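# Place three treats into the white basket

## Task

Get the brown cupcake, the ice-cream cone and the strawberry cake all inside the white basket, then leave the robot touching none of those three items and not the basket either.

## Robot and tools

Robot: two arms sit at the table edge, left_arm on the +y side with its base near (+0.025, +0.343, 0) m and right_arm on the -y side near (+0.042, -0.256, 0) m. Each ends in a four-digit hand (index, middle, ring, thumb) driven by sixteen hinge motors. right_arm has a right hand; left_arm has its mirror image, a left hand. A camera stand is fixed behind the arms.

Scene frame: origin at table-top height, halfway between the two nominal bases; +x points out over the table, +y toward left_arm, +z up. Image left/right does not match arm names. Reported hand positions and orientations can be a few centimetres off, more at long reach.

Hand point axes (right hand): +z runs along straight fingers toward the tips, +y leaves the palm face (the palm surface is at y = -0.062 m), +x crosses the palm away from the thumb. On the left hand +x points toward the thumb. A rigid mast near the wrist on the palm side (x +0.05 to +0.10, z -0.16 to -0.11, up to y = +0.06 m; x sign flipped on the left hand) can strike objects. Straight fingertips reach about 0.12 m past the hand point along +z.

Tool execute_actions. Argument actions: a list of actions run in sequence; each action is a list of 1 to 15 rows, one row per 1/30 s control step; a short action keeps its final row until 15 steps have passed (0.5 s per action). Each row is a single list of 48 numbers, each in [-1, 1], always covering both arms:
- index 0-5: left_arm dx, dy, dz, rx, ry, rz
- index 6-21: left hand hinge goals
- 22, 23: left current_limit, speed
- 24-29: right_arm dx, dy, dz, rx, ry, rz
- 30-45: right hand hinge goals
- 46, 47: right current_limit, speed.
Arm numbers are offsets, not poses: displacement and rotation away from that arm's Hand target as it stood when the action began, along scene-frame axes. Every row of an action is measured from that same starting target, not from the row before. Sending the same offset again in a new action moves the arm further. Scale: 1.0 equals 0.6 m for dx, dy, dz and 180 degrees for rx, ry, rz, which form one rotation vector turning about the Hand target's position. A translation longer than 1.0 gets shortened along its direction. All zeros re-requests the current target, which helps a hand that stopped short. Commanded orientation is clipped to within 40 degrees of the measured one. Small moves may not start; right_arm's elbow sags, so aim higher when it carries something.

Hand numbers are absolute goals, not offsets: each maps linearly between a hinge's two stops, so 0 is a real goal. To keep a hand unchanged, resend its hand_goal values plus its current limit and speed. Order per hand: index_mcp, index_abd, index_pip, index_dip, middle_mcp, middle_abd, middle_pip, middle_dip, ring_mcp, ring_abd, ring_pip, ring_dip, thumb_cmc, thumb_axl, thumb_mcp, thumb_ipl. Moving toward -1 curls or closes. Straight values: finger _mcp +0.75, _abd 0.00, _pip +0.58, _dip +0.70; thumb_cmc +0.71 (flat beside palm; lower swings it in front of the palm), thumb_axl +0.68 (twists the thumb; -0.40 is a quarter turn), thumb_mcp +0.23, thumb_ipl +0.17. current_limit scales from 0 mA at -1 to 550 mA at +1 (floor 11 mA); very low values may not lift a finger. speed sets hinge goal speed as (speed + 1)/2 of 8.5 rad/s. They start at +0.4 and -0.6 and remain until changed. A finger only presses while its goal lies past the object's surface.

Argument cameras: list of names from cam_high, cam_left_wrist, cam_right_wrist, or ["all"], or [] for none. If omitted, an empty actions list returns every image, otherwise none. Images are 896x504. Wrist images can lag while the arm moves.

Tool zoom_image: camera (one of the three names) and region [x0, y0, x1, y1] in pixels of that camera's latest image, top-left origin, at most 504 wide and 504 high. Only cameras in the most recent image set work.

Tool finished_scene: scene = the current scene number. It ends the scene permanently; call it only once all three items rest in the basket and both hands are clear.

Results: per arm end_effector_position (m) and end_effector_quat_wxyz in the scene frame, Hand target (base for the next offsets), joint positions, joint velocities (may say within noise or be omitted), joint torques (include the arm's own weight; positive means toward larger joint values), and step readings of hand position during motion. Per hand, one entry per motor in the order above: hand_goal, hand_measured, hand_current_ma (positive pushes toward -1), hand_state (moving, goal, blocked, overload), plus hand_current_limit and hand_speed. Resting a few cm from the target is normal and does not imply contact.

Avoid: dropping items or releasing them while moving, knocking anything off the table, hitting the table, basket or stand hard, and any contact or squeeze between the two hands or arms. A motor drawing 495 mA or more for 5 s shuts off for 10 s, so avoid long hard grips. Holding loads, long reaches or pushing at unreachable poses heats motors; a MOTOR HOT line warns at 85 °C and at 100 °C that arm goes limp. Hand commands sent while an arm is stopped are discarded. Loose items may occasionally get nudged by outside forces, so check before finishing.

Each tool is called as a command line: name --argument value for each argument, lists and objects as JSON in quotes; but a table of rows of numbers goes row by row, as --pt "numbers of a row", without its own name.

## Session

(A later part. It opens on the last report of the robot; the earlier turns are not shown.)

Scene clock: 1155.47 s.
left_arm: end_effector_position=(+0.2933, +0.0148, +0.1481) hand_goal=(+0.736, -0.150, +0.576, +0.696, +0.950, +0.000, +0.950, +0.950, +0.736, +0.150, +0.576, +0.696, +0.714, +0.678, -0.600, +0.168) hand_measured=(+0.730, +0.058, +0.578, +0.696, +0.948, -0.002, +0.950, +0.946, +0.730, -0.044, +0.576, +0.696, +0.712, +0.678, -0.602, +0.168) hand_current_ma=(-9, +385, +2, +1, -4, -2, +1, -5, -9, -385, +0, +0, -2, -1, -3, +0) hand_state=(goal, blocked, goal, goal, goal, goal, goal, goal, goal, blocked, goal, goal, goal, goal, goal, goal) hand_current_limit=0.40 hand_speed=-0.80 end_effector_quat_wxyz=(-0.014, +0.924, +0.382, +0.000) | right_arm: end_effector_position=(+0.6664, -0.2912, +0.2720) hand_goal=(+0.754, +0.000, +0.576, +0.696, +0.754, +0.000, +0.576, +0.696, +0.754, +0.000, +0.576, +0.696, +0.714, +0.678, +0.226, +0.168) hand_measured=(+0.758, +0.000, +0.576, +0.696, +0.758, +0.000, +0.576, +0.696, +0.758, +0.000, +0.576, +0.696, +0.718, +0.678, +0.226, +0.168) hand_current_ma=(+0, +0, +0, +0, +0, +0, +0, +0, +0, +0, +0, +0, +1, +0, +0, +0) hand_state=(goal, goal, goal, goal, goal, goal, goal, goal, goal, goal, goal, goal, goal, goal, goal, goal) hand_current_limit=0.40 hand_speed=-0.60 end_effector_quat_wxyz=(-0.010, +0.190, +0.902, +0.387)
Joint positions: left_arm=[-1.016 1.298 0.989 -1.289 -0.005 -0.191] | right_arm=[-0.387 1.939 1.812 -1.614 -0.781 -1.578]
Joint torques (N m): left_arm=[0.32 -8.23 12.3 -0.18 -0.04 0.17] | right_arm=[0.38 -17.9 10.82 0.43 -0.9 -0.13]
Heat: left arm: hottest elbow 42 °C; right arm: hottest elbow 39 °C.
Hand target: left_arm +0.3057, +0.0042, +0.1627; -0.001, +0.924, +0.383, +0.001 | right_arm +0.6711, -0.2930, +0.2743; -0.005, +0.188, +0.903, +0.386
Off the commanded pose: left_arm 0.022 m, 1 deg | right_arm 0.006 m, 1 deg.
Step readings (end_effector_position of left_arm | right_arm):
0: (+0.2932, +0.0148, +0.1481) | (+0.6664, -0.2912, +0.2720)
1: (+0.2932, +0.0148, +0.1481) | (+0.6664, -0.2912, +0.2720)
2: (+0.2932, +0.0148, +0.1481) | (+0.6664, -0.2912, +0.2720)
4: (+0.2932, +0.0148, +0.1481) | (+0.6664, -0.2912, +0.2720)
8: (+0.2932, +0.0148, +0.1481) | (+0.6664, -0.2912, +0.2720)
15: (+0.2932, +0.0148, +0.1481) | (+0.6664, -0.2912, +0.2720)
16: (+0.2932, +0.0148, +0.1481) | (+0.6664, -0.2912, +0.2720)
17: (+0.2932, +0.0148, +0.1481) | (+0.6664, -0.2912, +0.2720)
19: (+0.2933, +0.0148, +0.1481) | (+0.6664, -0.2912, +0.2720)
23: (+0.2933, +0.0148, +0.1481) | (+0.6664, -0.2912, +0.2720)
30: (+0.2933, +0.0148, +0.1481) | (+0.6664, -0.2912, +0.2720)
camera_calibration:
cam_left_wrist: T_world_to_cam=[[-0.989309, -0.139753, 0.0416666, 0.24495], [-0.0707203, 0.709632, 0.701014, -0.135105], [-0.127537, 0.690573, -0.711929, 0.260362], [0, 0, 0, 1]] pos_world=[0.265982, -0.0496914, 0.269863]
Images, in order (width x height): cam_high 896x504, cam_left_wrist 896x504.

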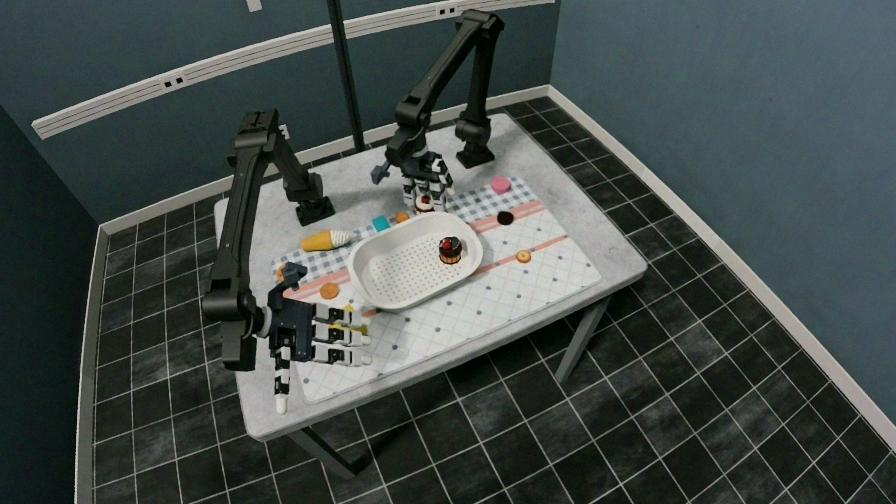

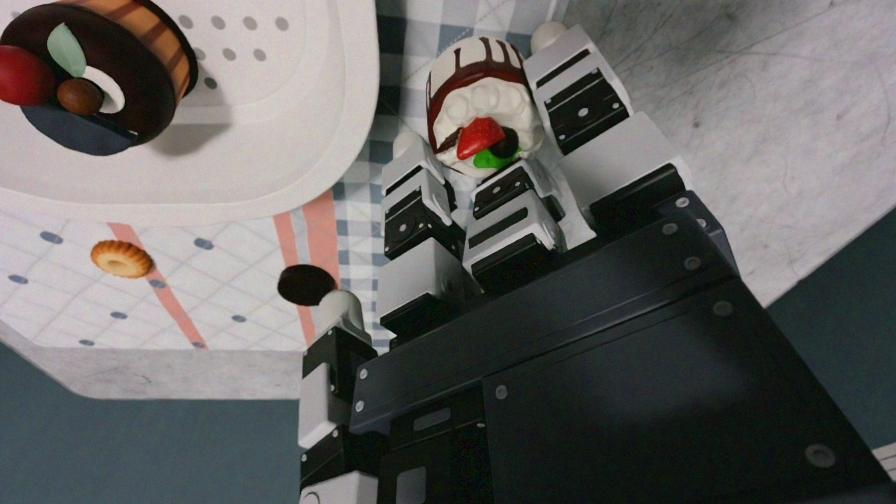

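execute_actions --actions '[[[0,0,0.05,0,0,0,0.735,-0.15,0.576,0.696,0.95,0,0.95,0.95,0.735,0.15,0.576,0.696,0.714,0.678,-0.6,0.168,0.4,-0.8,0,0,0,0,0,0,0.754,0,0.576,0.696,0.754,0,0.576,0.696,0.754,0,0.576,0.696,0.714,0.678,0.226,0.168,0.4,-0.6]],[[0,0,0.05,0,0,0,0.735,-0.15,0.576,0.696,0.95,0,0.95,0.95,0.735,0.15,0.576,0.696,0.714,0.678,-0.6,0.168,0.4,-0.8,0,0,0,0,0,0,0.754,0,0.576,0.696,0.754,0,0.576,0.696,0.754,0,0.576,0.696,0.714,0.678,0.226,0.168,0.4,-0.6]]]' --cameras '["cam_high","cam_left_wrist"]'

zoom_image --camera "cam_high" --region '[370, 130, 490, 230]'

Scene clock: 1168.80 s.
left_arm: end_effector_position=(+0.2951, +0.0123, +0.1934) hand_goal=(+0.736, -0.150, +0.576, +0.696, +0.950, +0.000, +0.950, +0.950, +0.736, +0.150, +0.576, +0.696, +0.714, +0.678, -0.600, +0.168) hand_measured=(+0.732, +0.058, +0.576, +0.696, +0.946, -0.002, +0.950, +0.946, +0.734, -0.044, +0.576, +0.696, +0.712, +0.678, -0.602, +0.168) hand_current_ma=(-6, +385, +0, +1, -6, -2, +0, -5, -3, -385, +0, +0, -2, -1, -3, +0) hand_state=(goal, blocked, goal, goal, goal, goal, goal, goal, goal, blocked, goal, goal, goal, goal, goal, goal) hand_current_limit=0.40 hand_speed=-0.80 end_effector_quat_wxyz=(-0.030, +0.924, +0.382, -0.004) | right_arm: end_effector_position=(+0.6664, -0.2912, +0.2720) hand_goal=(+0.754, +0.000, +0.576, +0.696, +0.754, +0.000, +0.576, +0.696, +0.754, +0.000, +0.576, +0.696, +0.714, +0.678, +0.226, +0.168) hand_measured=(+0.758, +0.000, +0.576, +0.696, +0.758, +0.000, +0.576, +0.696, +0.758, +0.000, +0.576, +0.696, +0.718, +0.678, +0.226, +0.168) hand_current_ma=(+0, +0, +0, +0, +0, +0, +0, +0, +0, +0, +0, +0, +1, +0, +0, +0) hand_state=(goal, goal, goal, goal, goal, goal, goal, goal, goal, goal, goal, goal, goal, goal, goal, goal) hand_current_limit=0.40 hand_speed=-0.60 end_effector_quat_wxyz=(-0.010, +0.190, +0.902, +0.387)
Joint positions: left_arm=[-1.016 1.298 1.118 -1.452 -0.005 -0.191] | right_arm=[-0.387 1.939 1.812 -1.614 -0.781 -1.578]
Joint torques (N m): left_arm=[0.32 -11.11 12.81 -0.27 -0.05 0.17] | right_arm=[0.32 -17.9 10.82 0.4 -0.89 -0.13]
Heat: left arm: hottest elbow 43 °C; right arm: hottest elbow 39 °C.
Hand target: left_arm +0.3058, +0.0041, +0.2227; -0.001, +0.924, +0.383, +0.001 | right_arm +0.6711, -0.2930, +0.2743; -0.005, +0.188, +0.903, +0.386
Off the commanded pose: left_arm 0.032 m, 3 deg | right_arm 0.006 m, 1 deg.
Step readings (end_effector_position of left_arm | right_arm):
0: (+0.2933, +0.0148, +0.1481) | (+0.6664, -0.2912, +0.2720)
1: (+0.2932, +0.0150, +0.1482) | (+0.6664, -0.2912, +0.2720)
2: (+0.2926, +0.0159, +0.1485) | (+0.6664, -0.2912, +0.2720)
4: (+0.2918, +0.0170, +0.1522) | (+0.6664, -0.2912, +0.2720)
8: (+0.2931, +0.0151, +0.1632) | (+0.6664, -0.2912, +0.2720)
15: (+0.2943, +0.0134, +0.1691) | (+0.6664, -0.2912, +0.2720)
16: (+0.2940, +0.0138, +0.1689) | (+0.6664, -0.2912, +0.2720)
17: (+0.2935, +0.0146, +0.1695) | (+0.6664, -0.2912, +0.2720)
19: (+0.2925, +0.0160, +0.1737) | (+0.6664, -0.2912, +0.2720)
23: (+0.2941, +0.0136, +0.1864) | (+0.6664, -0.2912, +0.2720)
30: (+0.2955, +0.0115, +0.1936) | (+0.6664, -0.2912, +0.2720)
camera_calibration:
cam_left_wrist: T_world_to_cam=[[-0.988368, -0.141137, 0.0566505, 0.241311], [-0.0570536, 0.689396, 0.722134, -0.172744], [-0.140974, 0.710502, -0.689429, 0.29394], [0, 0, 0, 1]] pos_world=[0.270087, -0.0556984, 0.313725]
Images, in order (width x height): cam_high 896x504, cam_left_wrist 896x504.

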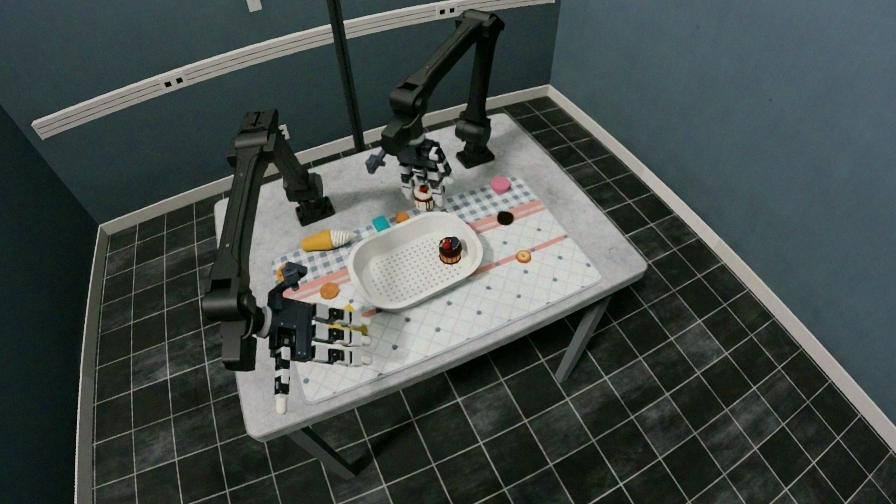

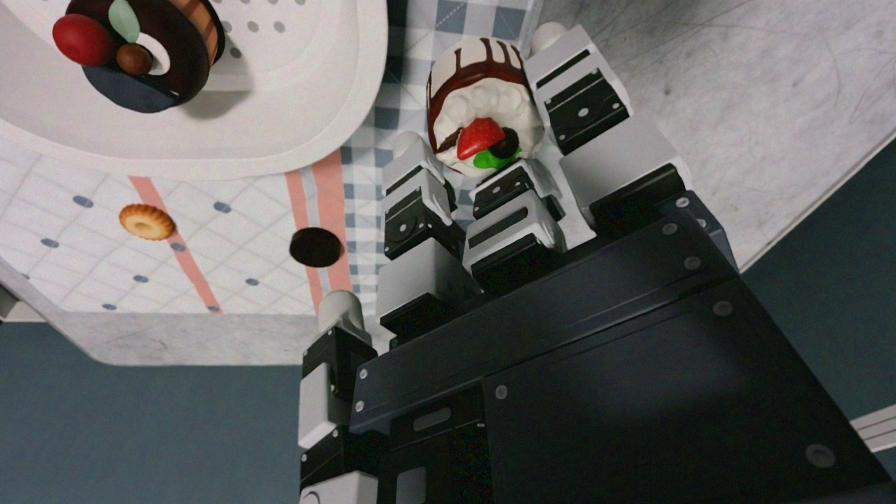

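Scaled by 4.200 from the camera's 896x504 image, which has a finer 1280x720 frame.

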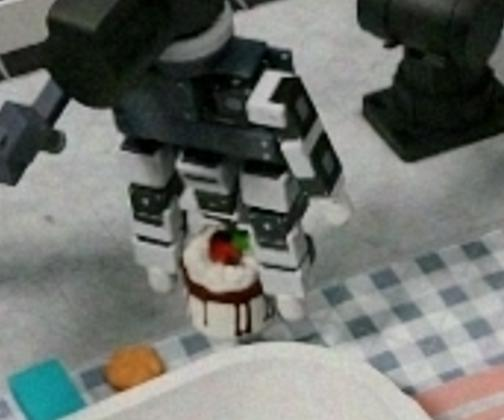

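execute_actions --actions '[[[0,0,0.07,0,0,0,0.735,-0.15,0.576,0.696,0.95,0,0.95,0.95,0.735,0.15,0.576,0.696,0.714,0.678,-0.6,0.168,0.4,-0.8,0,0,0,0,0,0,0.754,0,0.576,0.696,0.754,0,0.576,0.696,0.754,0,0.576,0.696,0.714,0.678,0.226,0.168,0.4,-0.6]],[[0,0,0.05,0,0,0,0.735,-0.15,0.576,0.696,0.95,0,0.95,0.95,0.735,0.15,0.576,0.696,0.714,0.678,-0.6,0.168,0.4,-0.8,0,0,0,0,0,0,0.754,0,0.576,0.696,0.754,0,0.576,0.696,0.754,0,0.576,0.696,0.714,0.678,0.226,0.168,0.4,-0.6]],[[0.063,-0.069,0,0,0,-0.074,0.735,-0.15,0.576,0.696,0.95,0,0.95,0.95,0.735,0.15,0.576,0.696,0.714,0.678,-0.6,0.168,0.4,-0.8,0,0,0,0,0,0,0.754,0,0.576,0.696,0.754,0,0.576,0.696,0.754,0,0.576,0.696,0.714,0.678,0.226,0.168,0.4,-0.6]],[[0.063,-0.069,0,0,0,-0.074,0.735,-0.15,0.576,0.696,0.95,0,0.95,0.95,0.735,0.15,0.576,0.696,0.714,0.678,-0.6,0.168,0.4,-0.8,0,0,0,0,0,0,0.754,0,0.576,0.696,0.754,0,0.576,0.696,0.754,0,0.576,0.696,0.714,0.678,0.226,0.168,0.4,-0.6]],[[0.063,-0.069,0,0,0,-0.074,0.735,-0.15,0.576,0.696,0.95,0,0.95,0.95,0.735,0.15,0.576,0.696,0.714,0.678,-0.6,0.168,0.4,-0.8,0,0,0,0,0,0,0.754,0,0.576,0.696,0.754,0,0.576,0.696,0.754,0,0.576,0.696,0.714,0.678,0.226,0.168,0.4,-0.6]],[[0,0,0,0,0,0,0.735,-0.15,0.576,0.696,0.95,0,0.95,0.95,0.735,0.15,0.576,0.696,0.714,0.678,-0.6,0.168,0.4,-0.8,0,0,0,0,0,0,0.754,0,0.576,0.696,0.754,0,0.576,0.696,0.754,0,0.576,0.696,0.714,0.678,0.226,0.168,0.4,-0.6]]]' --cameras '["cam_high","cam_left_wrist"]'

zoom_image --camera "cam_high" --region '[340, 160, 500, 320]'

Scene clock: 1260.73 s.
left_arm: end_effector_position=(+0.4085, -0.1140, +0.2776) hand_goal=(+0.736, -0.150, +0.576, +0.696, +0.950, +0.000, +0.950, +0.950, +0.736, +0.150, +0.576, +0.696, +0.714, +0.678, -0.600, +0.168) hand_measured=(+0.734, +0.058, +0.576, +0.696, +0.946, -0.002, +0.950, +0.946, +0.736, -0.042, +0.576, +0.696, +0.714, +0.678, -0.602, +0.168) hand_current_ma=(-2, +385, +0, +1, -6, -2, +0, -4, +0, -385, +0, +0, -1, +0, -3, +0) hand_state=(goal, blocked, goal, goal, goal, goal, goal, goal, goal, blocked, goal, goal, goal, goal, goal, goal) hand_current_limit=0.40 hand_speed=-0.80 end_effector_quat_wxyz=(-0.010, +0.999, +0.046, -0.004) | right_arm: end_effector_position=(+0.6664, -0.2912, +0.2720) hand_goal=(+0.754, +0.000, +0.576, +0.696, +0.754, +0.000, +0.576, +0.696, +0.754, +0.000, +0.576, +0.696, +0.714, +0.678, +0.226, +0.168) hand_measured=(+0.758, +0.000, +0.576, +0.696, +0.758, +0.000, +0.576, +0.696, +0.758, +0.000, +0.576, +0.696, +0.718, +0.678, +0.226, +0.168) hand_current_ma=(+0, +0, +0, +0, +0, +0, +0, +0, +0, +0, +0, +0, +1, +0, +0, +0) hand_state=(goal, goal, goal, goal, goal, goal, goal, goal, goal, goal, goal, goal, goal, goal, goal, goal) hand_current_limit=0.40 hand_speed=-0.60 end_effector_quat_wxyz=(-0.010, +0.190, +0.902, +0.387)
Joint positions: left_arm=[-0.855 1.702 1.78 -1.67 -0.007 0.663] | right_arm=[-0.387 1.939 1.812 -1.614 -0.781 -1.578]
Joint torques (N m): left_arm=[-0.03 -15.85 13.41 -0.18 0.08 0.18] | right_arm=[0.38 -17.9 10.8 0.39 -0.9 -0.13]
Heat: left arm: hottest elbow 47 °C; right arm: hottest elbow 40 °C.
Hand target: left_arm +0.4192, -0.1201, +0.2947; -0.001, +0.999, +0.044, +0.001 | right_arm +0.6711, -0.2930, +0.2743; -0.005, +0.188, +0.903, +0.386
Off the commanded pose: left_arm 0.021 m, 1 deg | right_arm 0.006 m, 1 deg.
joint sent to its limit (left arm) — joint 4 (wrist pitch), lower limit. The joint targets still meet the commanded pose.
Step readings (end_effector_position of left_arm | right_arm):
0: (+0.2951, +0.0123, +0.1934) | (+0.6664, -0.2912, +0.2720)
1: (+0.2951, +0.0122, +0.1935) | (+0.6664, -0.2912, +0.2720)
2: (+0.2945, +0.0131, +0.1946) | (+0.6664, -0.2912, +0.2720)
4: (+0.2934, +0.0147, +0.2008) | (+0.6664, -0.2912, +0.2720)
8: (+0.2953, +0.0118, +0.2232) | (+0.6664, -0.2912, +0.2720)
15: (+0.2970, +0.0094, +0.2385) | (+0.6664, -0.2912, +0.2720)
16: (+0.2967, +0.0098, +0.2384) | (+0.6664, -0.2912, +0.2720)
17: (+0.2961, +0.0107, +0.2391) | (+0.6664, -0.2912, +0.2720)
19: (+0.2949, +0.0125, +0.2435) | (+0.6664, -0.2912, +0.2720)
23: (+0.2963, +0.0104, +0.2602) | (+0.6664, -0.2912, +0.2720)
30: (+0.2973, +0.0090, +0.2686) | (+0.6664, -0.2912, +0.2720)
31: (+0.2971, +0.0089, +0.2687) | (+0.6664, -0.2912, +0.2720)
32: (+0.2975, +0.0074, +0.2697) | (+0.6664, -0.2912, +0.2720)
34: (+0.3031, +0.0020, +0.2740) | (+0.6664, -0.2912, +0.2720)
38: (+0.3244, -0.0128, +0.2822) | (+0.6664, -0.2912, +0.2720)
45: (+0.3333, -0.0236, +0.2736) | (+0.6664, -0.2912, +0.2720)
46: (+0.3329, -0.0249, +0.2732) | (+0.6664, -0.2912, +0.2720)
47: (+0.3339, -0.0273, +0.2738) | (+0.6664, -0.2912, +0.2720)
49: (+0.3395, -0.0364, +0.2776) | (+0.6664, -0.2912, +0.2720)
53: (+0.3611, -0.0565, +0.2829) | (+0.6664, -0.2912, +0.2720)
60: (+0.3724, -0.0676, +0.2728) | (+0.6664, -0.2912, +0.2720)
61: (+0.3721, -0.0685, +0.2728) | (+0.6664, -0.2912, +0.2720)
62: (+0.3728, -0.0710, +0.2737) | (+0.6664, -0.2912, +0.2720)
64: (+0.3786, -0.0807, +0.2793) | (+0.6664, -0.2912, +0.2720)
68: (+0.3996, -0.1028, +0.2873) | (+0.6664, -0.2912, +0.2720)
75: (+0.4105, -0.1117, +0.2745) | (+0.6664, -0.2912, +0.2720)
76: (+0.4103, -0.1120, +0.2736) | (+0.6664, -0.2912, +0.2720)
77: (+0.4097, -0.1122, +0.2731) | (+0.6664, -0.2912, +0.2720)
79: (+0.4087, -0.1122, +0.2733) | (+0.6664, -0.2912, +0.2720)
83: (+0.4087, -0.1134, +0.2765) | (+0.6664, -0.2912, +0.2720)
90: (+0.4086, -0.1140, +0.2776) | (+0.6664, -0.2912, +0.2720)
camera_calibration:
cam_left_wrist: T_world_to_cam=[[-0.85004, 0.524138, 0.0520653, 0.351474], [0.40966, 0.595757, 0.690835, -0.332691], [0.331075, 0.608566, -0.721136, 0.261991], [0, 0, 0, 1]] pos_world=[0.348319, -0.145457, 0.400466]
Images, in order (width x height): cam_high 896x504, cam_left_wrist 896x504.

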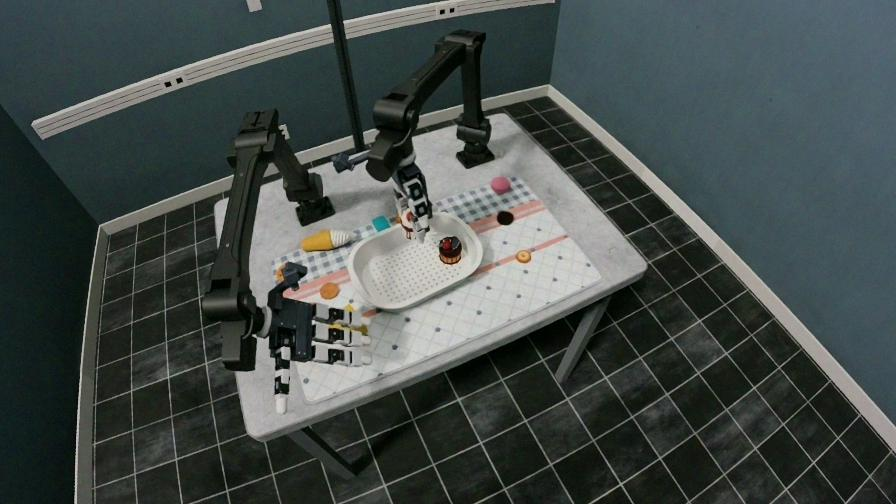

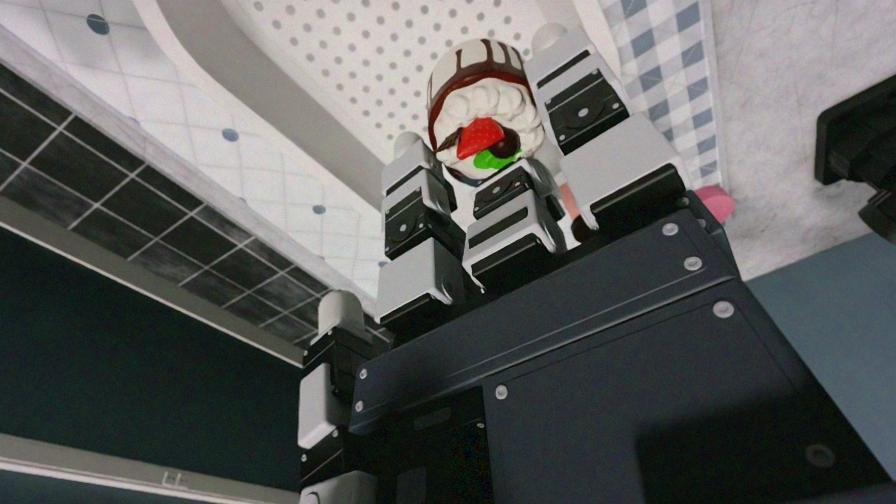

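Scaled by 3.150 from the camera's 896x504 image, which has a finer 1280x720 frame.

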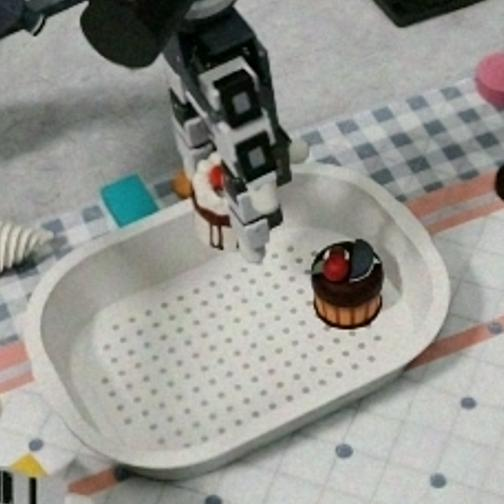

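execute_actions --actions '[[[-0.04,0.05,0,0,0,0,0.735,-0.15,0.576,0.696,0.95,0,0.95,0.95,0.735,0.15,0.576,0.696,0.714,0.678,-0.6,0.168,0.4,-0.8,0,0,0,0,0,0,0.754,0,0.576,0.696,0.754,0,0.576,0.696,0.754,0,0.576,0.696,0.714,0.678,0.226,0.168,0.4,-0.6]],[[0,0,-0.09,0,0,0,0.735,-0.15,0.576,0.696,0.95,0,0.95,0.95,0.735,0.15,0.576,0.696,0.714,0.678,-0.6,0.168,0.4,-0.8,0,0,0,0,0,0,0.754,0,0.576,0.696,0.754,0,0.576,0.696,0.754,0,0.576,0.696,0.714,0.678,0.226,0.168,0.4,-0.6]],[[0,0,-0.08,0,0,0,0.735,-0.15,0.576,0.696,0.95,0,0.95,0.95,0.735,0.15,0.576,0.696,0.714,0.678,-0.6,0.168,0.4,-0.8,0,0,0,0,0,0,0.754,0,0.576,0.696,0.754,0,0.576,0.696,0.754,0,0.576,0.696,0.714,0.678,0.226,0.168,0.4,-0.6]]]' --cameras '["cam_high","cam_left_wrist"]'

zoom_image --camera "cam_high" --region '[340, 160, 500, 320]'

Scene clock: 1284.37 s.
left_arm: end_effector_position=(+0.3885, -0.0905, +0.1931) hand_goal=(+0.736, -0.150, +0.576, +0.696, +0.950, +0.000, +0.950, +0.950, +0.736, +0.150, +0.576, +0.696, +0.714, +0.678, -0.600, +0.168) hand_measured=(+0.734, +0.058, +0.576, +0.696, +0.946, -0.002, +0.950, +0.946, +0.734, -0.038, +0.576, +0.696, +0.714, +0.678, -0.602, +0.168) hand_current_ma=(-3, +385, +0, +1, -7, -2, +0, -4, -3, -385, -1, +0, -1, +0, -3, +0) hand_state=(goal, blocked, goal, goal, goal, goal, goal, goal, goal, blocked, goal, goal, goal, goal, goal, goal) hand_current_limit=0.40 hand_speed=-0.80 end_effector_quat_wxyz=(-0.005, +0.999, +0.044, +0.000) | right_arm: end_effector_position=(+0.6664, -0.2912, +0.2720) hand_goal=(+0.754, +0.000, +0.576, +0.696, +0.754, +0.000, +0.576, +0.696, +0.754, +0.000, +0.576, +0.696, +0.714, +0.678, +0.226, +0.168) hand_measured=(+0.758, +0.000, +0.576, +0.696, +0.758, +0.000, +0.576, +0.696, +0.758, +0.000, +0.576, +0.696, +0.718, +0.678, +0.226, +0.168) hand_current_ma=(+0, +0, +0, +0, +0, +0, +0, +0, +0, +0, +0, +0, +1, +0, +0, +0) hand_state=(goal, goal, goal, goal, goal, goal, goal, goal, goal, goal, goal, goal, goal, goal, goal, goal) hand_current_limit=0.40 hand_speed=-0.60 end_effector_quat_wxyz=(-0.010, +0.190, +0.902, +0.387)
Joint positions: left_arm=[-0.851 1.622 1.454 -1.412 -0.007 0.67] | right_arm=[-0.387 1.939 1.812 -1.614 -0.781 -1.578]
Joint torques (N m): left_arm=[0.21 -14.86 9.02 0.5 0.06 0.18] | right_arm=[0.38 -17.96 10.78 0.39 -0.89 -0.14]
Heat: left arm: hottest elbow 47 °C; right arm: hottest elbow 40 °C.
Hand target: left_arm +0.3950, -0.0902, +0.1928; -0.001, +0.999, +0.044, +0.001 | right_arm +0.6711, -0.2930, +0.2743; -0.005, +0.188, +0.903, +0.386
Off the commanded pose: left_arm 0.007 m, 1 deg | right_arm 0.006 m, 1 deg.
Step readings (end_effector_position of left_arm | right_arm):
0: (+0.4085, -0.1140, +0.2776) | (+0.6664, -0.2912, +0.2720)
1: (+0.4085, -0.1140, +0.2776) | (+0.6664, -0.2912, +0.2720)
2: (+0.4085, -0.1140, +0.2776) | (+0.6664, -0.2912, +0.2720)
4: (+0.4065, -0.1121, +0.2756) | (+0.6664, -0.2912, +0.2720)
8: (+0.3976, -0.1020, +0.2694) | (+0.6664, -0.2912, +0.2720)
15: (+0.3934, -0.0968, +0.2764) | (+0.6664, -0.2912, +0.2720)
16: (+0.3931, -0.0965, +0.2771) | (+0.6664, -0.2912, +0.2720)
17: (+0.3931, -0.0966, +0.2760) | (+0.6664, -0.2912, +0.2720)
19: (+0.3920, -0.0954, +0.2678) | (+0.6664, -0.2912, +0.2720)
23: (+0.3874, -0.0905, +0.2393) | (+0.6664, -0.2912, +0.2720)
30: (+0.3879, -0.0908, +0.2307) | (+0.6664, -0.2912, +0.2720)
31: (+0.3882, -0.0911, +0.2306) | (+0.6664, -0.2912, +0.2720)
32: (+0.3890, -0.0919, +0.2287) | (+0.6664, -0.2912, +0.2720)
34: (+0.3904, -0.0935, +0.2211) | (+0.6664, -0.2912, +0.2720)
38: (+0.3868, -0.0895, +0.1970) | (+0.6664, -0.2912, +0.2720)
45: (+0.3882, -0.0900, +0.1929) | (+0.6664, -0.2912, +0.2720)
camera_calibration:
cam_left_wrist: T_world_to_cam=[[-0.848422, 0.527772, 0.0404606, 0.328512], [0.406415, 0.600542, 0.688604, -0.27804], [0.339128, 0.600671, -0.724007, 0.190206], [0, 0, 0, 1]] pos_world=[0.327212, -0.120656, 0.315879]
Images, in order (width x height): cam_high 896x504, cam_left_wrist 896x504.

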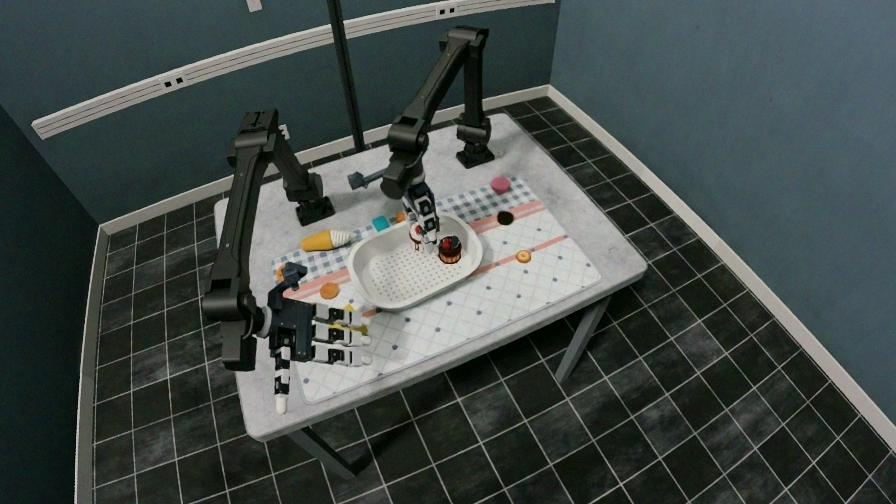

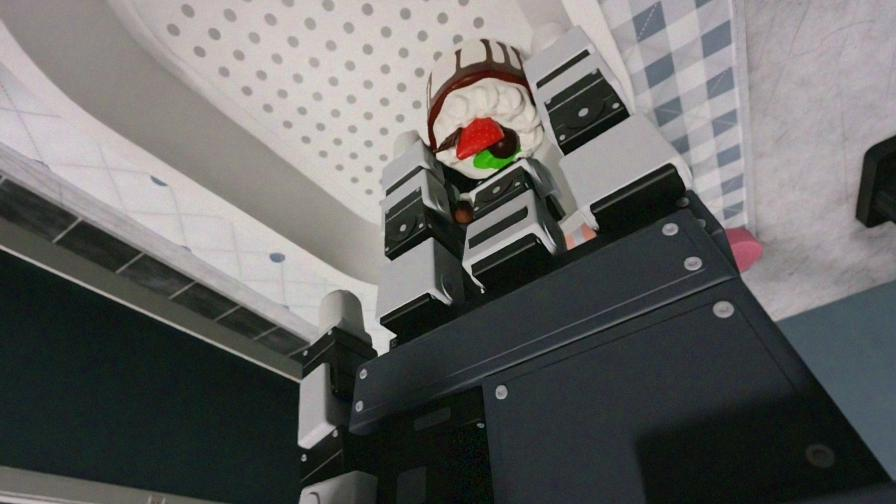

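Scaled by 3.150 from the camera's 896x504 image, which has a finer 1280x720 frame.

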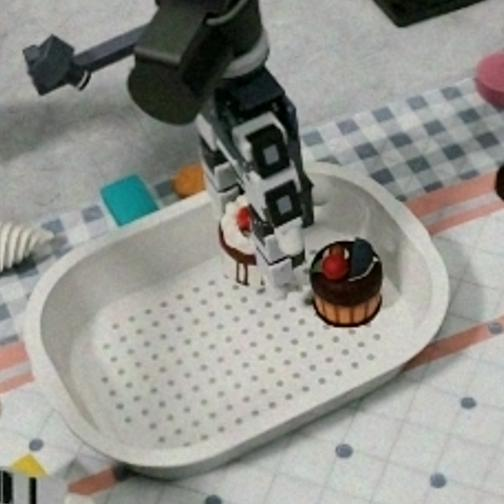

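execute_actions --actions '[[[0,0,-0.035,0,0,0,0.735,-0.15,0.576,0.696,0.95,0,0.95,0.95,0.735,0.15,0.576,0.696,0.714,0.678,-0.6,0.168,0.4,-0.8,0,0,0,0,0,0,0.754,0,0.576,0.696,0.754,0,0.576,0.696,0.754,0,0.576,0.696,0.714,0.678,0.226,0.168,0.4,-0.6]],[[0,0,-0.015,0,0,0,0.735,-0.15,0.576,0.696,0.95,0,0.95,0.95,0.735,0.15,0.576,0.696,0.714,0.678,-0.6,0.168,0.4,-0.8,0,0,0,0,0,0,0.754,0,0.576,0.696,0.754,0,0.576,0.696,0.754,0,0.576,0.696,0.714,0.678,0.226,0.168,0.4,-0.6]]]' --cameras '["cam_high","cam_left_wrist"]'

zoom_image --camera "cam_high" --region '[340, 160, 500, 320]'

Scene clock: 1298.03 s.
left_arm: end_effector_position=(+0.3900, -0.0908, +0.1739) hand_goal=(+0.736, -0.150, +0.576, +0.696, +0.950, +0.000, +0.950, +0.950, +0.736, +0.150, +0.576, +0.696, +0.714, +0.678, -0.600, +0.168) hand_measured=(+0.734, +0.058, +0.576, +0.696, +0.946, -0.002, +0.950, +0.946, +0.736, -0.038, +0.574, +0.696, +0.714, +0.678, -0.602, +0.168) hand_current_ma=(-3, +385, +0, +1, -7, -2, +0, -4, -1, -385, -1, +0, -1, +0, -3, +0) hand_state=(goal, blocked, goal, goal, goal, goal, goal, goal, goal, blocked, goal, goal, goal, goal, goal, goal) hand_current_limit=0.40 hand_speed=-0.80 end_effector_quat_wxyz=(+0.003, +0.999, +0.045, +0.007) | right_arm: end_effector_position=(+0.6664, -0.2912, +0.2720) hand_goal=(+0.754, +0.000, +0.576, +0.696, +0.754, +0.000, +0.576, +0.696, +0.754, +0.000, +0.576, +0.696, +0.714, +0.678, +0.226, +0.168) hand_measured=(+0.758, +0.000, +0.576, +0.696, +0.758, +0.000, +0.576, +0.696, +0.758, +0.000, +0.576, +0.696, +0.718, +0.678, +0.226, +0.168) hand_current_ma=(+0, +0, +0, +0, +0, +0, +0, +0, +0, +0, +0, +0, +1, +0, +0, +0) hand_state=(goal, goal, goal, goal, goal, goal, goal, goal, goal, goal, goal, goal, goal, goal, goal, goal) hand_current_limit=0.40 hand_speed=-0.60 end_effector_quat_wxyz=(-0.010, +0.190, +0.902, +0.387)
Joint positions: left_arm=[-0.85 1.622 1.398 -1.334 -0.007 0.67] | right_arm=[-0.387 1.939 1.812 -1.614 -0.781 -1.578]
Joint torques (N m): left_arm=[0.09 -13.57 8.55 0.57 0.08 0.18] | right_arm=[0.26 -17.9 10.81 0.42 -0.91 -0.13]
Heat: left arm: hottest elbow 45 °C; right arm: hottest elbow 40 °C.
Hand target: left_arm +0.3951, -0.0902, +0.1628; -0.001, +0.999, +0.044, +0.001 | right_arm +0.6711, -0.2930, +0.2743; -0.005, +0.188, +0.903, +0.386
Off the commanded pose: left_arm 0.012 m, 1 deg | right_arm 0.006 m, 1 deg.
Step readings (end_effector_position of left_arm | right_arm):
0: (+0.3885, -0.0905, +0.1931) | (+0.6664, -0.2912, +0.2720)
1: (+0.3885, -0.0906, +0.1930) | (+0.6664, -0.2912, +0.2720)
2: (+0.3888, -0.0909, +0.1923) | (+0.6664, -0.2912, +0.2720)
4: (+0.3896, -0.0916, +0.1888) | (+0.6664, -0.2912, +0.2720)
8: (+0.3885, -0.0901, +0.1801) | (+0.6664, -0.2912, +0.2720)
15: (+0.3891, -0.0901, +0.1788) | (+0.6664, -0.2912, +0.2720)
16: (+0.3891, -0.0901, +0.1786) | (+0.6664, -0.2912, +0.2720)
17: (+0.3892, -0.0903, +0.1783) | (+0.6664, -0.2912, +0.2720)
19: (+0.3895, -0.0906, +0.1767) | (+0.6664, -0.2912, +0.2720)
23: (+0.3900, -0.0907, +0.1745) | (+0.6664, -0.2912, +0.2720)
30: (+0.3900, -0.0908, +0.1739) | (+0.6664, -0.2912, +0.2720)
camera_calibration:
cam_left_wrist: T_world_to_cam=[[-0.84964, 0.527007, 0.0193862, 0.334809], [0.395086, 0.611747, 0.685327, -0.259193], [0.349313, 0.58994, -0.727977, 0.171653], [0, 0, 0, 1]] pos_world=[0.32691, -0.119151, 0.296101]
Images, in order (width x height): cam_high 896x504, cam_left_wrist 896x504.

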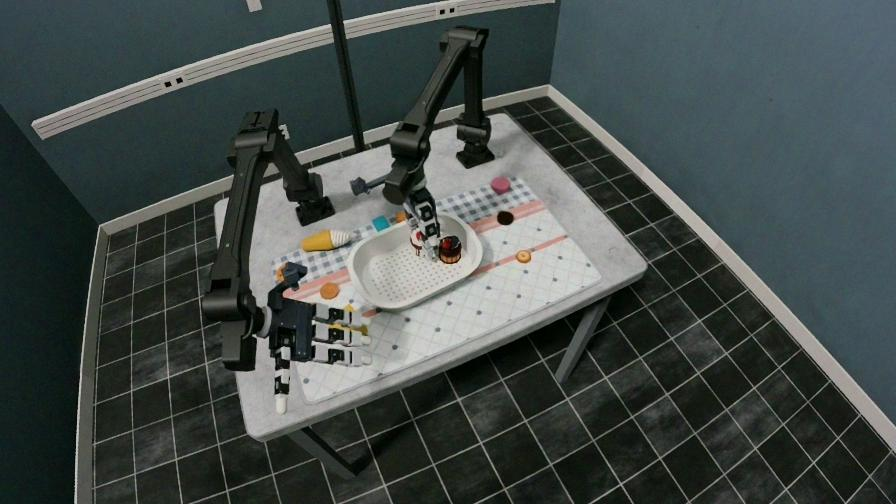

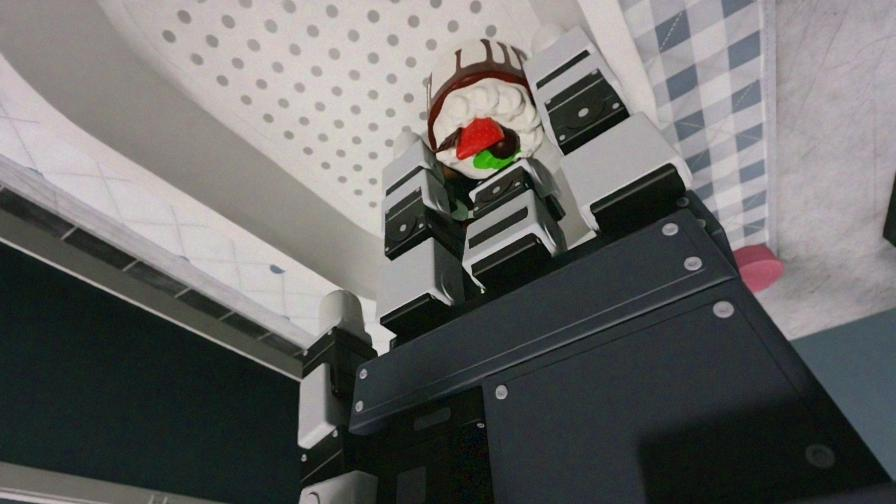

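Scaled by 3.150 from the camera's 896x504 image, which has a finer 1280x720 frame.

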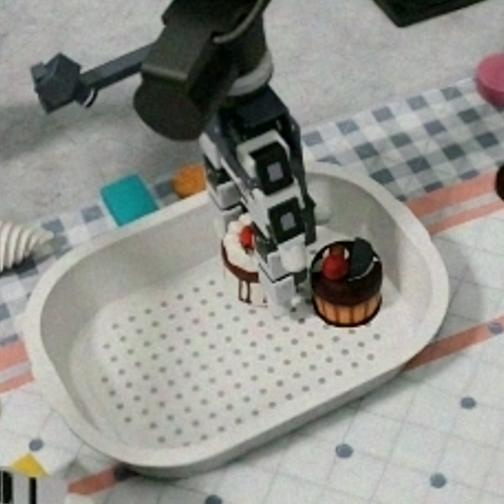

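execute_actions --actions '[[[0,0,0.01,0,0,0,0.735,0.06,0.576,0.696,0.95,0,0.95,0.95,0.735,-0.04,0.576,0.696,0.714,0.678,-0.6,0.168,0.4,-0.85,0,0,0,0,0,0,0.754,0,0.576,0.696,0.754,0,0.576,0.696,0.754,0,0.576,0.696,0.714,0.678,0.226,0.168,0.4,-0.6]],[[0,0,0,0,0,0,0.735,0.2,0.576,0.696,0.95,0,0.95,0.95,0.735,-0.14,0.576,0.696,0.714,0.678,-0.6,0.168,0.4,-0.85,0,0,0,0,0,0,0.754,0,0.576,0.696,0.754,0,0.576,0.696,0.754,0,0.576,0.696,0.714,0.678,0.226,0.168,0.4,-0.6]]]' --cameras '["cam_high","cam_left_wrist"]'

Scene clock: 1308.73 s.
left_arm: end_effector_position=(+0.3908, -0.0903, +0.1739) hand_goal=(+0.736, +0.200, +0.576, +0.696, +0.950, +0.000, +0.950, +0.950, +0.736, -0.140, +0.576, +0.696, +0.714, +0.678, -0.600, +0.168) hand_measured=(+0.734, +0.194, +0.576, +0.696, +0.946, -0.002, +0.950, +0.946, +0.734, -0.096, +0.574, +0.696, +0.714, +0.678, -0.602, +0.168) hand_current_ma=(-3, -7, +0, +1, -7, -2, +0, -4, -2, +99, -1, +0, -1, +0, -3, +0) hand_state=(goal, goal, goal, goal, goal, goal, goal, goal, goal, blocked, goal, goal, goal, goal, goal, goal) hand_current_limit=0.40 hand_speed=-0.85 end_effector_quat_wxyz=(+0.003, +0.999, +0.045, +0.007) | right_arm: end_effector_position=(+0.6664, -0.2912, +0.2720) hand_goal=(+0.754, +0.000, +0.576, +0.696, +0.754, +0.000, +0.576, +0.696, +0.754, +0.000, +0.576, +0.696, +0.714, +0.678, +0.226, +0.168) hand_measured=(+0.758, +0.000, +0.576, +0.696, +0.758, +0.000, +0.576, +0.696, +0.758, +0.000, +0.576, +0.696, +0.718, +0.678, +0.226, +0.168) hand_current_ma=(+0, +0, +0, +0, +0, +0, +0, +0, +0, +0, +0, +0, +1, +0, +0, +0) hand_state=(goal, goal, goal, goal, goal, goal, goal, goal, goal, goal, goal, goal, goal, goal, goal, goal) hand_current_limit=0.40 hand_speed=-0.60 end_effector_quat_wxyz=(-0.010, +0.190, +0.902, +0.387)
Joint positions: left_arm=[-0.848 1.622 1.398 -1.334 -0.007 0.67] | right_arm=[-0.387 1.939 1.812 -1.614 -0.781 -1.578]
Joint torques (N m): left_arm=[-0.09 -13.8 9.57 0.02 0.08 0.18] | right_arm=[0.21 -18.02 10.78 0.39 -0.9 -0.13]
Heat: left arm: hottest elbow 44 °C; right arm: hottest elbow 40 °C.
Hand target: left_arm +0.3951, -0.0902, +0.1688; -0.001, +0.999, +0.044, +0.001 | right_arm +0.6711, -0.2930, +0.2743; -0.005, +0.188, +0.903, +0.386
Off the commanded pose: left_arm 0.007 m, 1 deg | right_arm 0.006 m, 1 deg.
Step readings (end_effector_position of left_arm | right_arm):
0: (+0.3901, -0.0909, +0.1739) | (+0.6664, -0.2912, +0.2720)
1: (+0.3901, -0.0909, +0.1739) | (+0.6664, -0.2912, +0.2720)
2: (+0.3901, -0.0909, +0.1739) | (+0.6664, -0.2912, +0.2720)
4: (+0.3901, -0.0909, +0.1739) | (+0.6664, -0.2912, +0.2720)
8: (+0.3901, -0.0909, +0.1739) | (+0.6664, -0.2912, +0.2720)
15: (+0.3901, -0.0909, +0.1739) | (+0.6664, -0.2912, +0.2720)
16: (+0.3901, -0.0909, +0.1739) | (+0.6664, -0.2912, +0.2720)
17: (+0.3901, -0.0909, +0.1739) | (+0.6664, -0.2912, +0.2720)
19: (+0.3903, -0.0907, +0.1739) | (+0.6664, -0.2912, +0.2720)
23: (+0.3908, -0.0903, +0.1739) | (+0.6664, -0.2912, +0.2720)
30: (+0.3908, -0.0903, +0.1739) | (+0.6664, -0.2912, +0.2720)
camera_calibration:
cam_left_wrist: T_world_to_cam=[[-0.850464, 0.525689, 0.0190376, 0.335358], [0.393992, 0.612588, 0.685205, -0.259283], [0.348543, 0.590243, -0.728101, 0.171438], [0, 0, 0, 1]] pos_world=[0.327611, -0.11865, 0.296102]
Images, in order (width x height): cam_high 896x504, cam_left_wrist 896x504.

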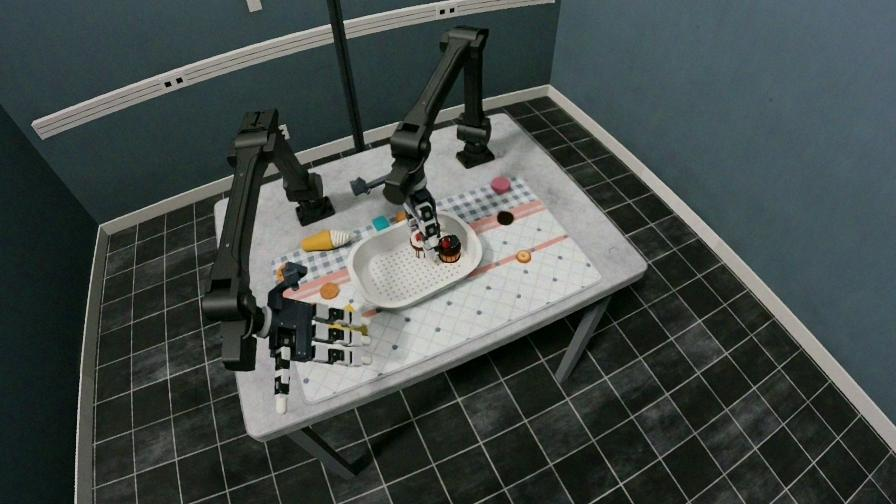

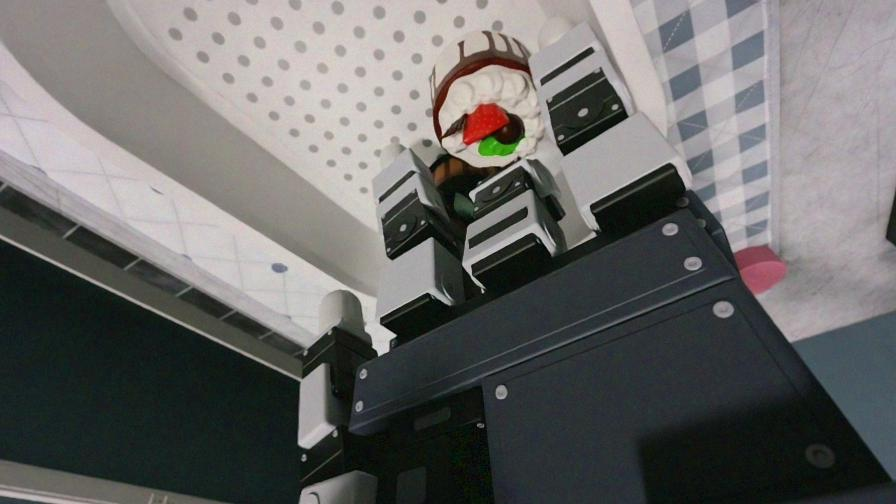

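execute_actions --actions '[[[0.005,0,0.06,0,0,0,0.735,0.2,0.576,0.696,0.95,0,0.95,0.95,0.735,-0.11,0.576,0.696,0.714,0.678,-0.6,0.168,0.4,-0.85,0,0,0,0,0,0,0.754,0,0.576,0.696,0.754,0,0.576,0.696,0.754,0,0.576,0.696,0.714,0.678,0.226,0.168,0.4,-0.6]],[[0,0,0.08,0,0,0,0.735,0.2,0.576,0.696,0.95,0,0.95,0.95,0.735,-0.2,0.576,0.696,0.714,0.678,-0.6,0.168,0.4,-0.85,0,0,0,0,0,0,0.754,0,0.576,0.696,0.754,0,0.576,0.696,0.754,0,0.576,0.696,0.714,0.678,0.226,0.168,0.4,-0.6]],[[0,0,0.08,0,0,0,0.735,0.2,0.576,0.696,0.95,0,0.95,0.95,0.735,-0.2,0.576,0.696,0.714,0.678,-0.6,0.168,0.4,-0.85,0,0,0,0,0,0,0.754,0,0.576,0.696,0.754,0,0.576,0.696,0.754,0,0.576,0.696,0.714,0.678,0.226,0.168,0.4,-0.6]]]' --cameras '["cam_high","cam_left_wrist"]'

zoom_image --camera "cam_high" --region '[260, 160, 500, 320]'

Scene clock: 1321.60 s.
left_arm: end_effector_position=(+0.3888, -0.0867, +0.2782) hand_goal=(+0.736, +0.200, +0.576, +0.696, +0.950, +0.000, +0.950, +0.950, +0.736, -0.200, +0.576, +0.696, +0.714, +0.678, -0.600, +0.168) hand_measured=(+0.734, +0.196, +0.576, +0.696, +0.944, -0.002, +0.950, +0.946, +0.732, -0.196, +0.572, +0.696, +0.714, +0.678, -0.602, +0.168) hand_current_ma=(-3, -6, +0, +1, -8, -2, +0, -4, -7, +5, -4, -1, -1, +0, -3, +0) hand_state=(goal, goal, goal, goal, goal, goal, goal, goal, goal, goal, goal, goal, goal, goal, goal, goal) hand_current_limit=0.40 hand_speed=-0.85 end_effector_quat_wxyz=(-0.016, +0.999, +0.045, -0.010) | right_arm: end_effector_position=(+0.6664, -0.2912, +0.2720) hand_goal=(+0.754, +0.000, +0.576, +0.696, +0.754, +0.000, +0.576, +0.696, +0.754, +0.000, +0.576, +0.696, +0.714, +0.678, +0.226, +0.168) hand_measured=(+0.758, +0.000, +0.576, +0.696, +0.758, +0.000, +0.576, +0.696, +0.758, +0.000, +0.576, +0.696, +0.718, +0.678, +0.226, +0.168) hand_current_ma=(+0, +0, +0, +0, +0, +0, +0, +0, +0, +0, +0, +0, +1, +0, +0, +0) hand_state=(goal, goal, goal, goal, goal, goal, goal, goal, goal, goal, goal, goal, goal, goal, goal, goal) hand_current_limit=0.40 hand_speed=-0.60 end_effector_quat_wxyz=(-0.010, +0.190, +0.902, +0.387)
Joint positions: left_arm=[-0.846 1.622 1.684 -1.67 -0.007 0.675] | right_arm=[-0.387 1.939 1.812 -1.614 -0.781 -1.578]
Joint torques (N m): left_arm=[0.09 -15.62 12.96 -0.17 0.06 0.18] | right_arm=[0.32 -17.9 10.78 0.4 -0.89 -0.13]
Heat: left arm: hottest elbow 44 °C; right arm: hottest elbow 40 °C.
Hand target: left_arm +0.3980, -0.0902, +0.3006; -0.001, +0.999, +0.044, +0.001 | right_arm +0.6711, -0.2930, +0.2743; -0.005, +0.188, +0.903, +0.386
Off the commanded pose: left_arm 0.025 m, 2 deg | right_arm 0.006 m, 1 deg.
joint sent to its limit (left arm) — joint 4 (wrist pitch), lower limit. The joint targets still meet the commanded pose.
Step readings (end_effector_position of left_arm | right_arm):
0: (+0.3908, -0.0903, +0.1739) | (+0.6664, -0.2912, +0.2720)
1: (+0.3906, -0.0902, +0.1738) | (+0.6664, -0.2912, +0.2720)
2: (+0.3899, -0.0894, +0.1735) | (+0.6664, -0.2912, +0.2720)
4: (+0.3878, -0.0866, +0.1742) | (+0.6664, -0.2912, +0.2720)
8: (+0.3858, -0.0839, +0.1802) | (+0.6664, -0.2912, +0.2720)
15: (+0.3856, -0.0840, +0.1854) | (+0.6664, -0.2912, +0.2720)
16: (+0.3852, -0.0836, +0.1853) | (+0.6664, -0.2912, +0.2720)
17: (+0.3847, -0.0831, +0.1868) | (+0.6664, -0.2912, +0.2720)
19: (+0.3842, -0.0819, +0.1941) | (+0.6664, -0.2912, +0.2720)
23: (+0.3875, -0.0850, +0.2169) | (+0.6664, -0.2912, +0.2720)
30: (+0.3882, -0.0860, +0.2275) | (+0.6664, -0.2912, +0.2720)
31: (+0.3878, -0.0855, +0.2275) | (+0.6664, -0.2912, +0.2720)
32: (+0.3866, -0.0843, +0.2287) | (+0.6664, -0.2912, +0.2720)
34: (+0.3843, -0.0819, +0.2362) | (+0.6664, -0.2912, +0.2720)
38: (+0.3880, -0.0858, +0.2633) | (+0.6664, -0.2912, +0.2720)
45: (+0.3898, -0.0876, +0.2786) | (+0.6664, -0.2912, +0.2720)
camera_calibration:
cam_left_wrist: T_world_to_cam=[[-0.84812, 0.525344, 0.0685971, 0.315109], [0.419422, 0.586661, 0.692758, -0.34651], [0.323693, 0.616313, -0.7179, 0.255072], [0, 0, 0, 1]] pos_world=[0.330019, -0.119461, 0.401548]
Images, in order (width x height): cam_high 896x504, cam_left_wrist 896x504.

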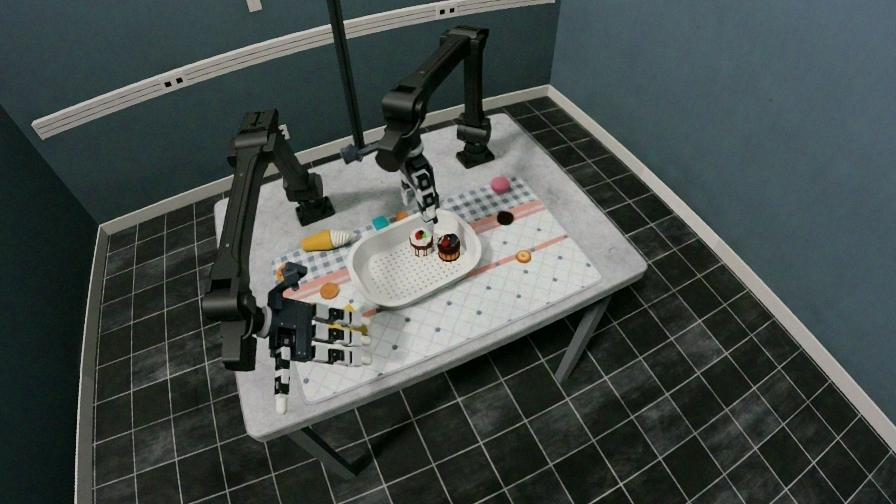

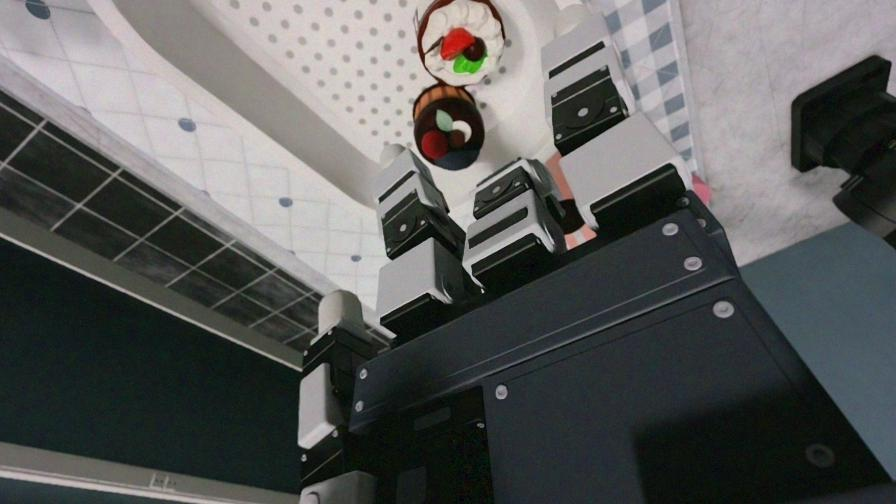

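Scaled by 2.100 from the camera's 896x504 image, which has a finer 1280x720 frame.

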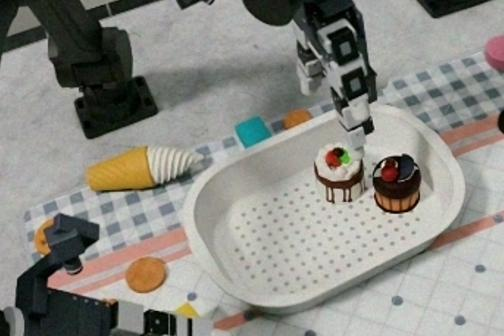

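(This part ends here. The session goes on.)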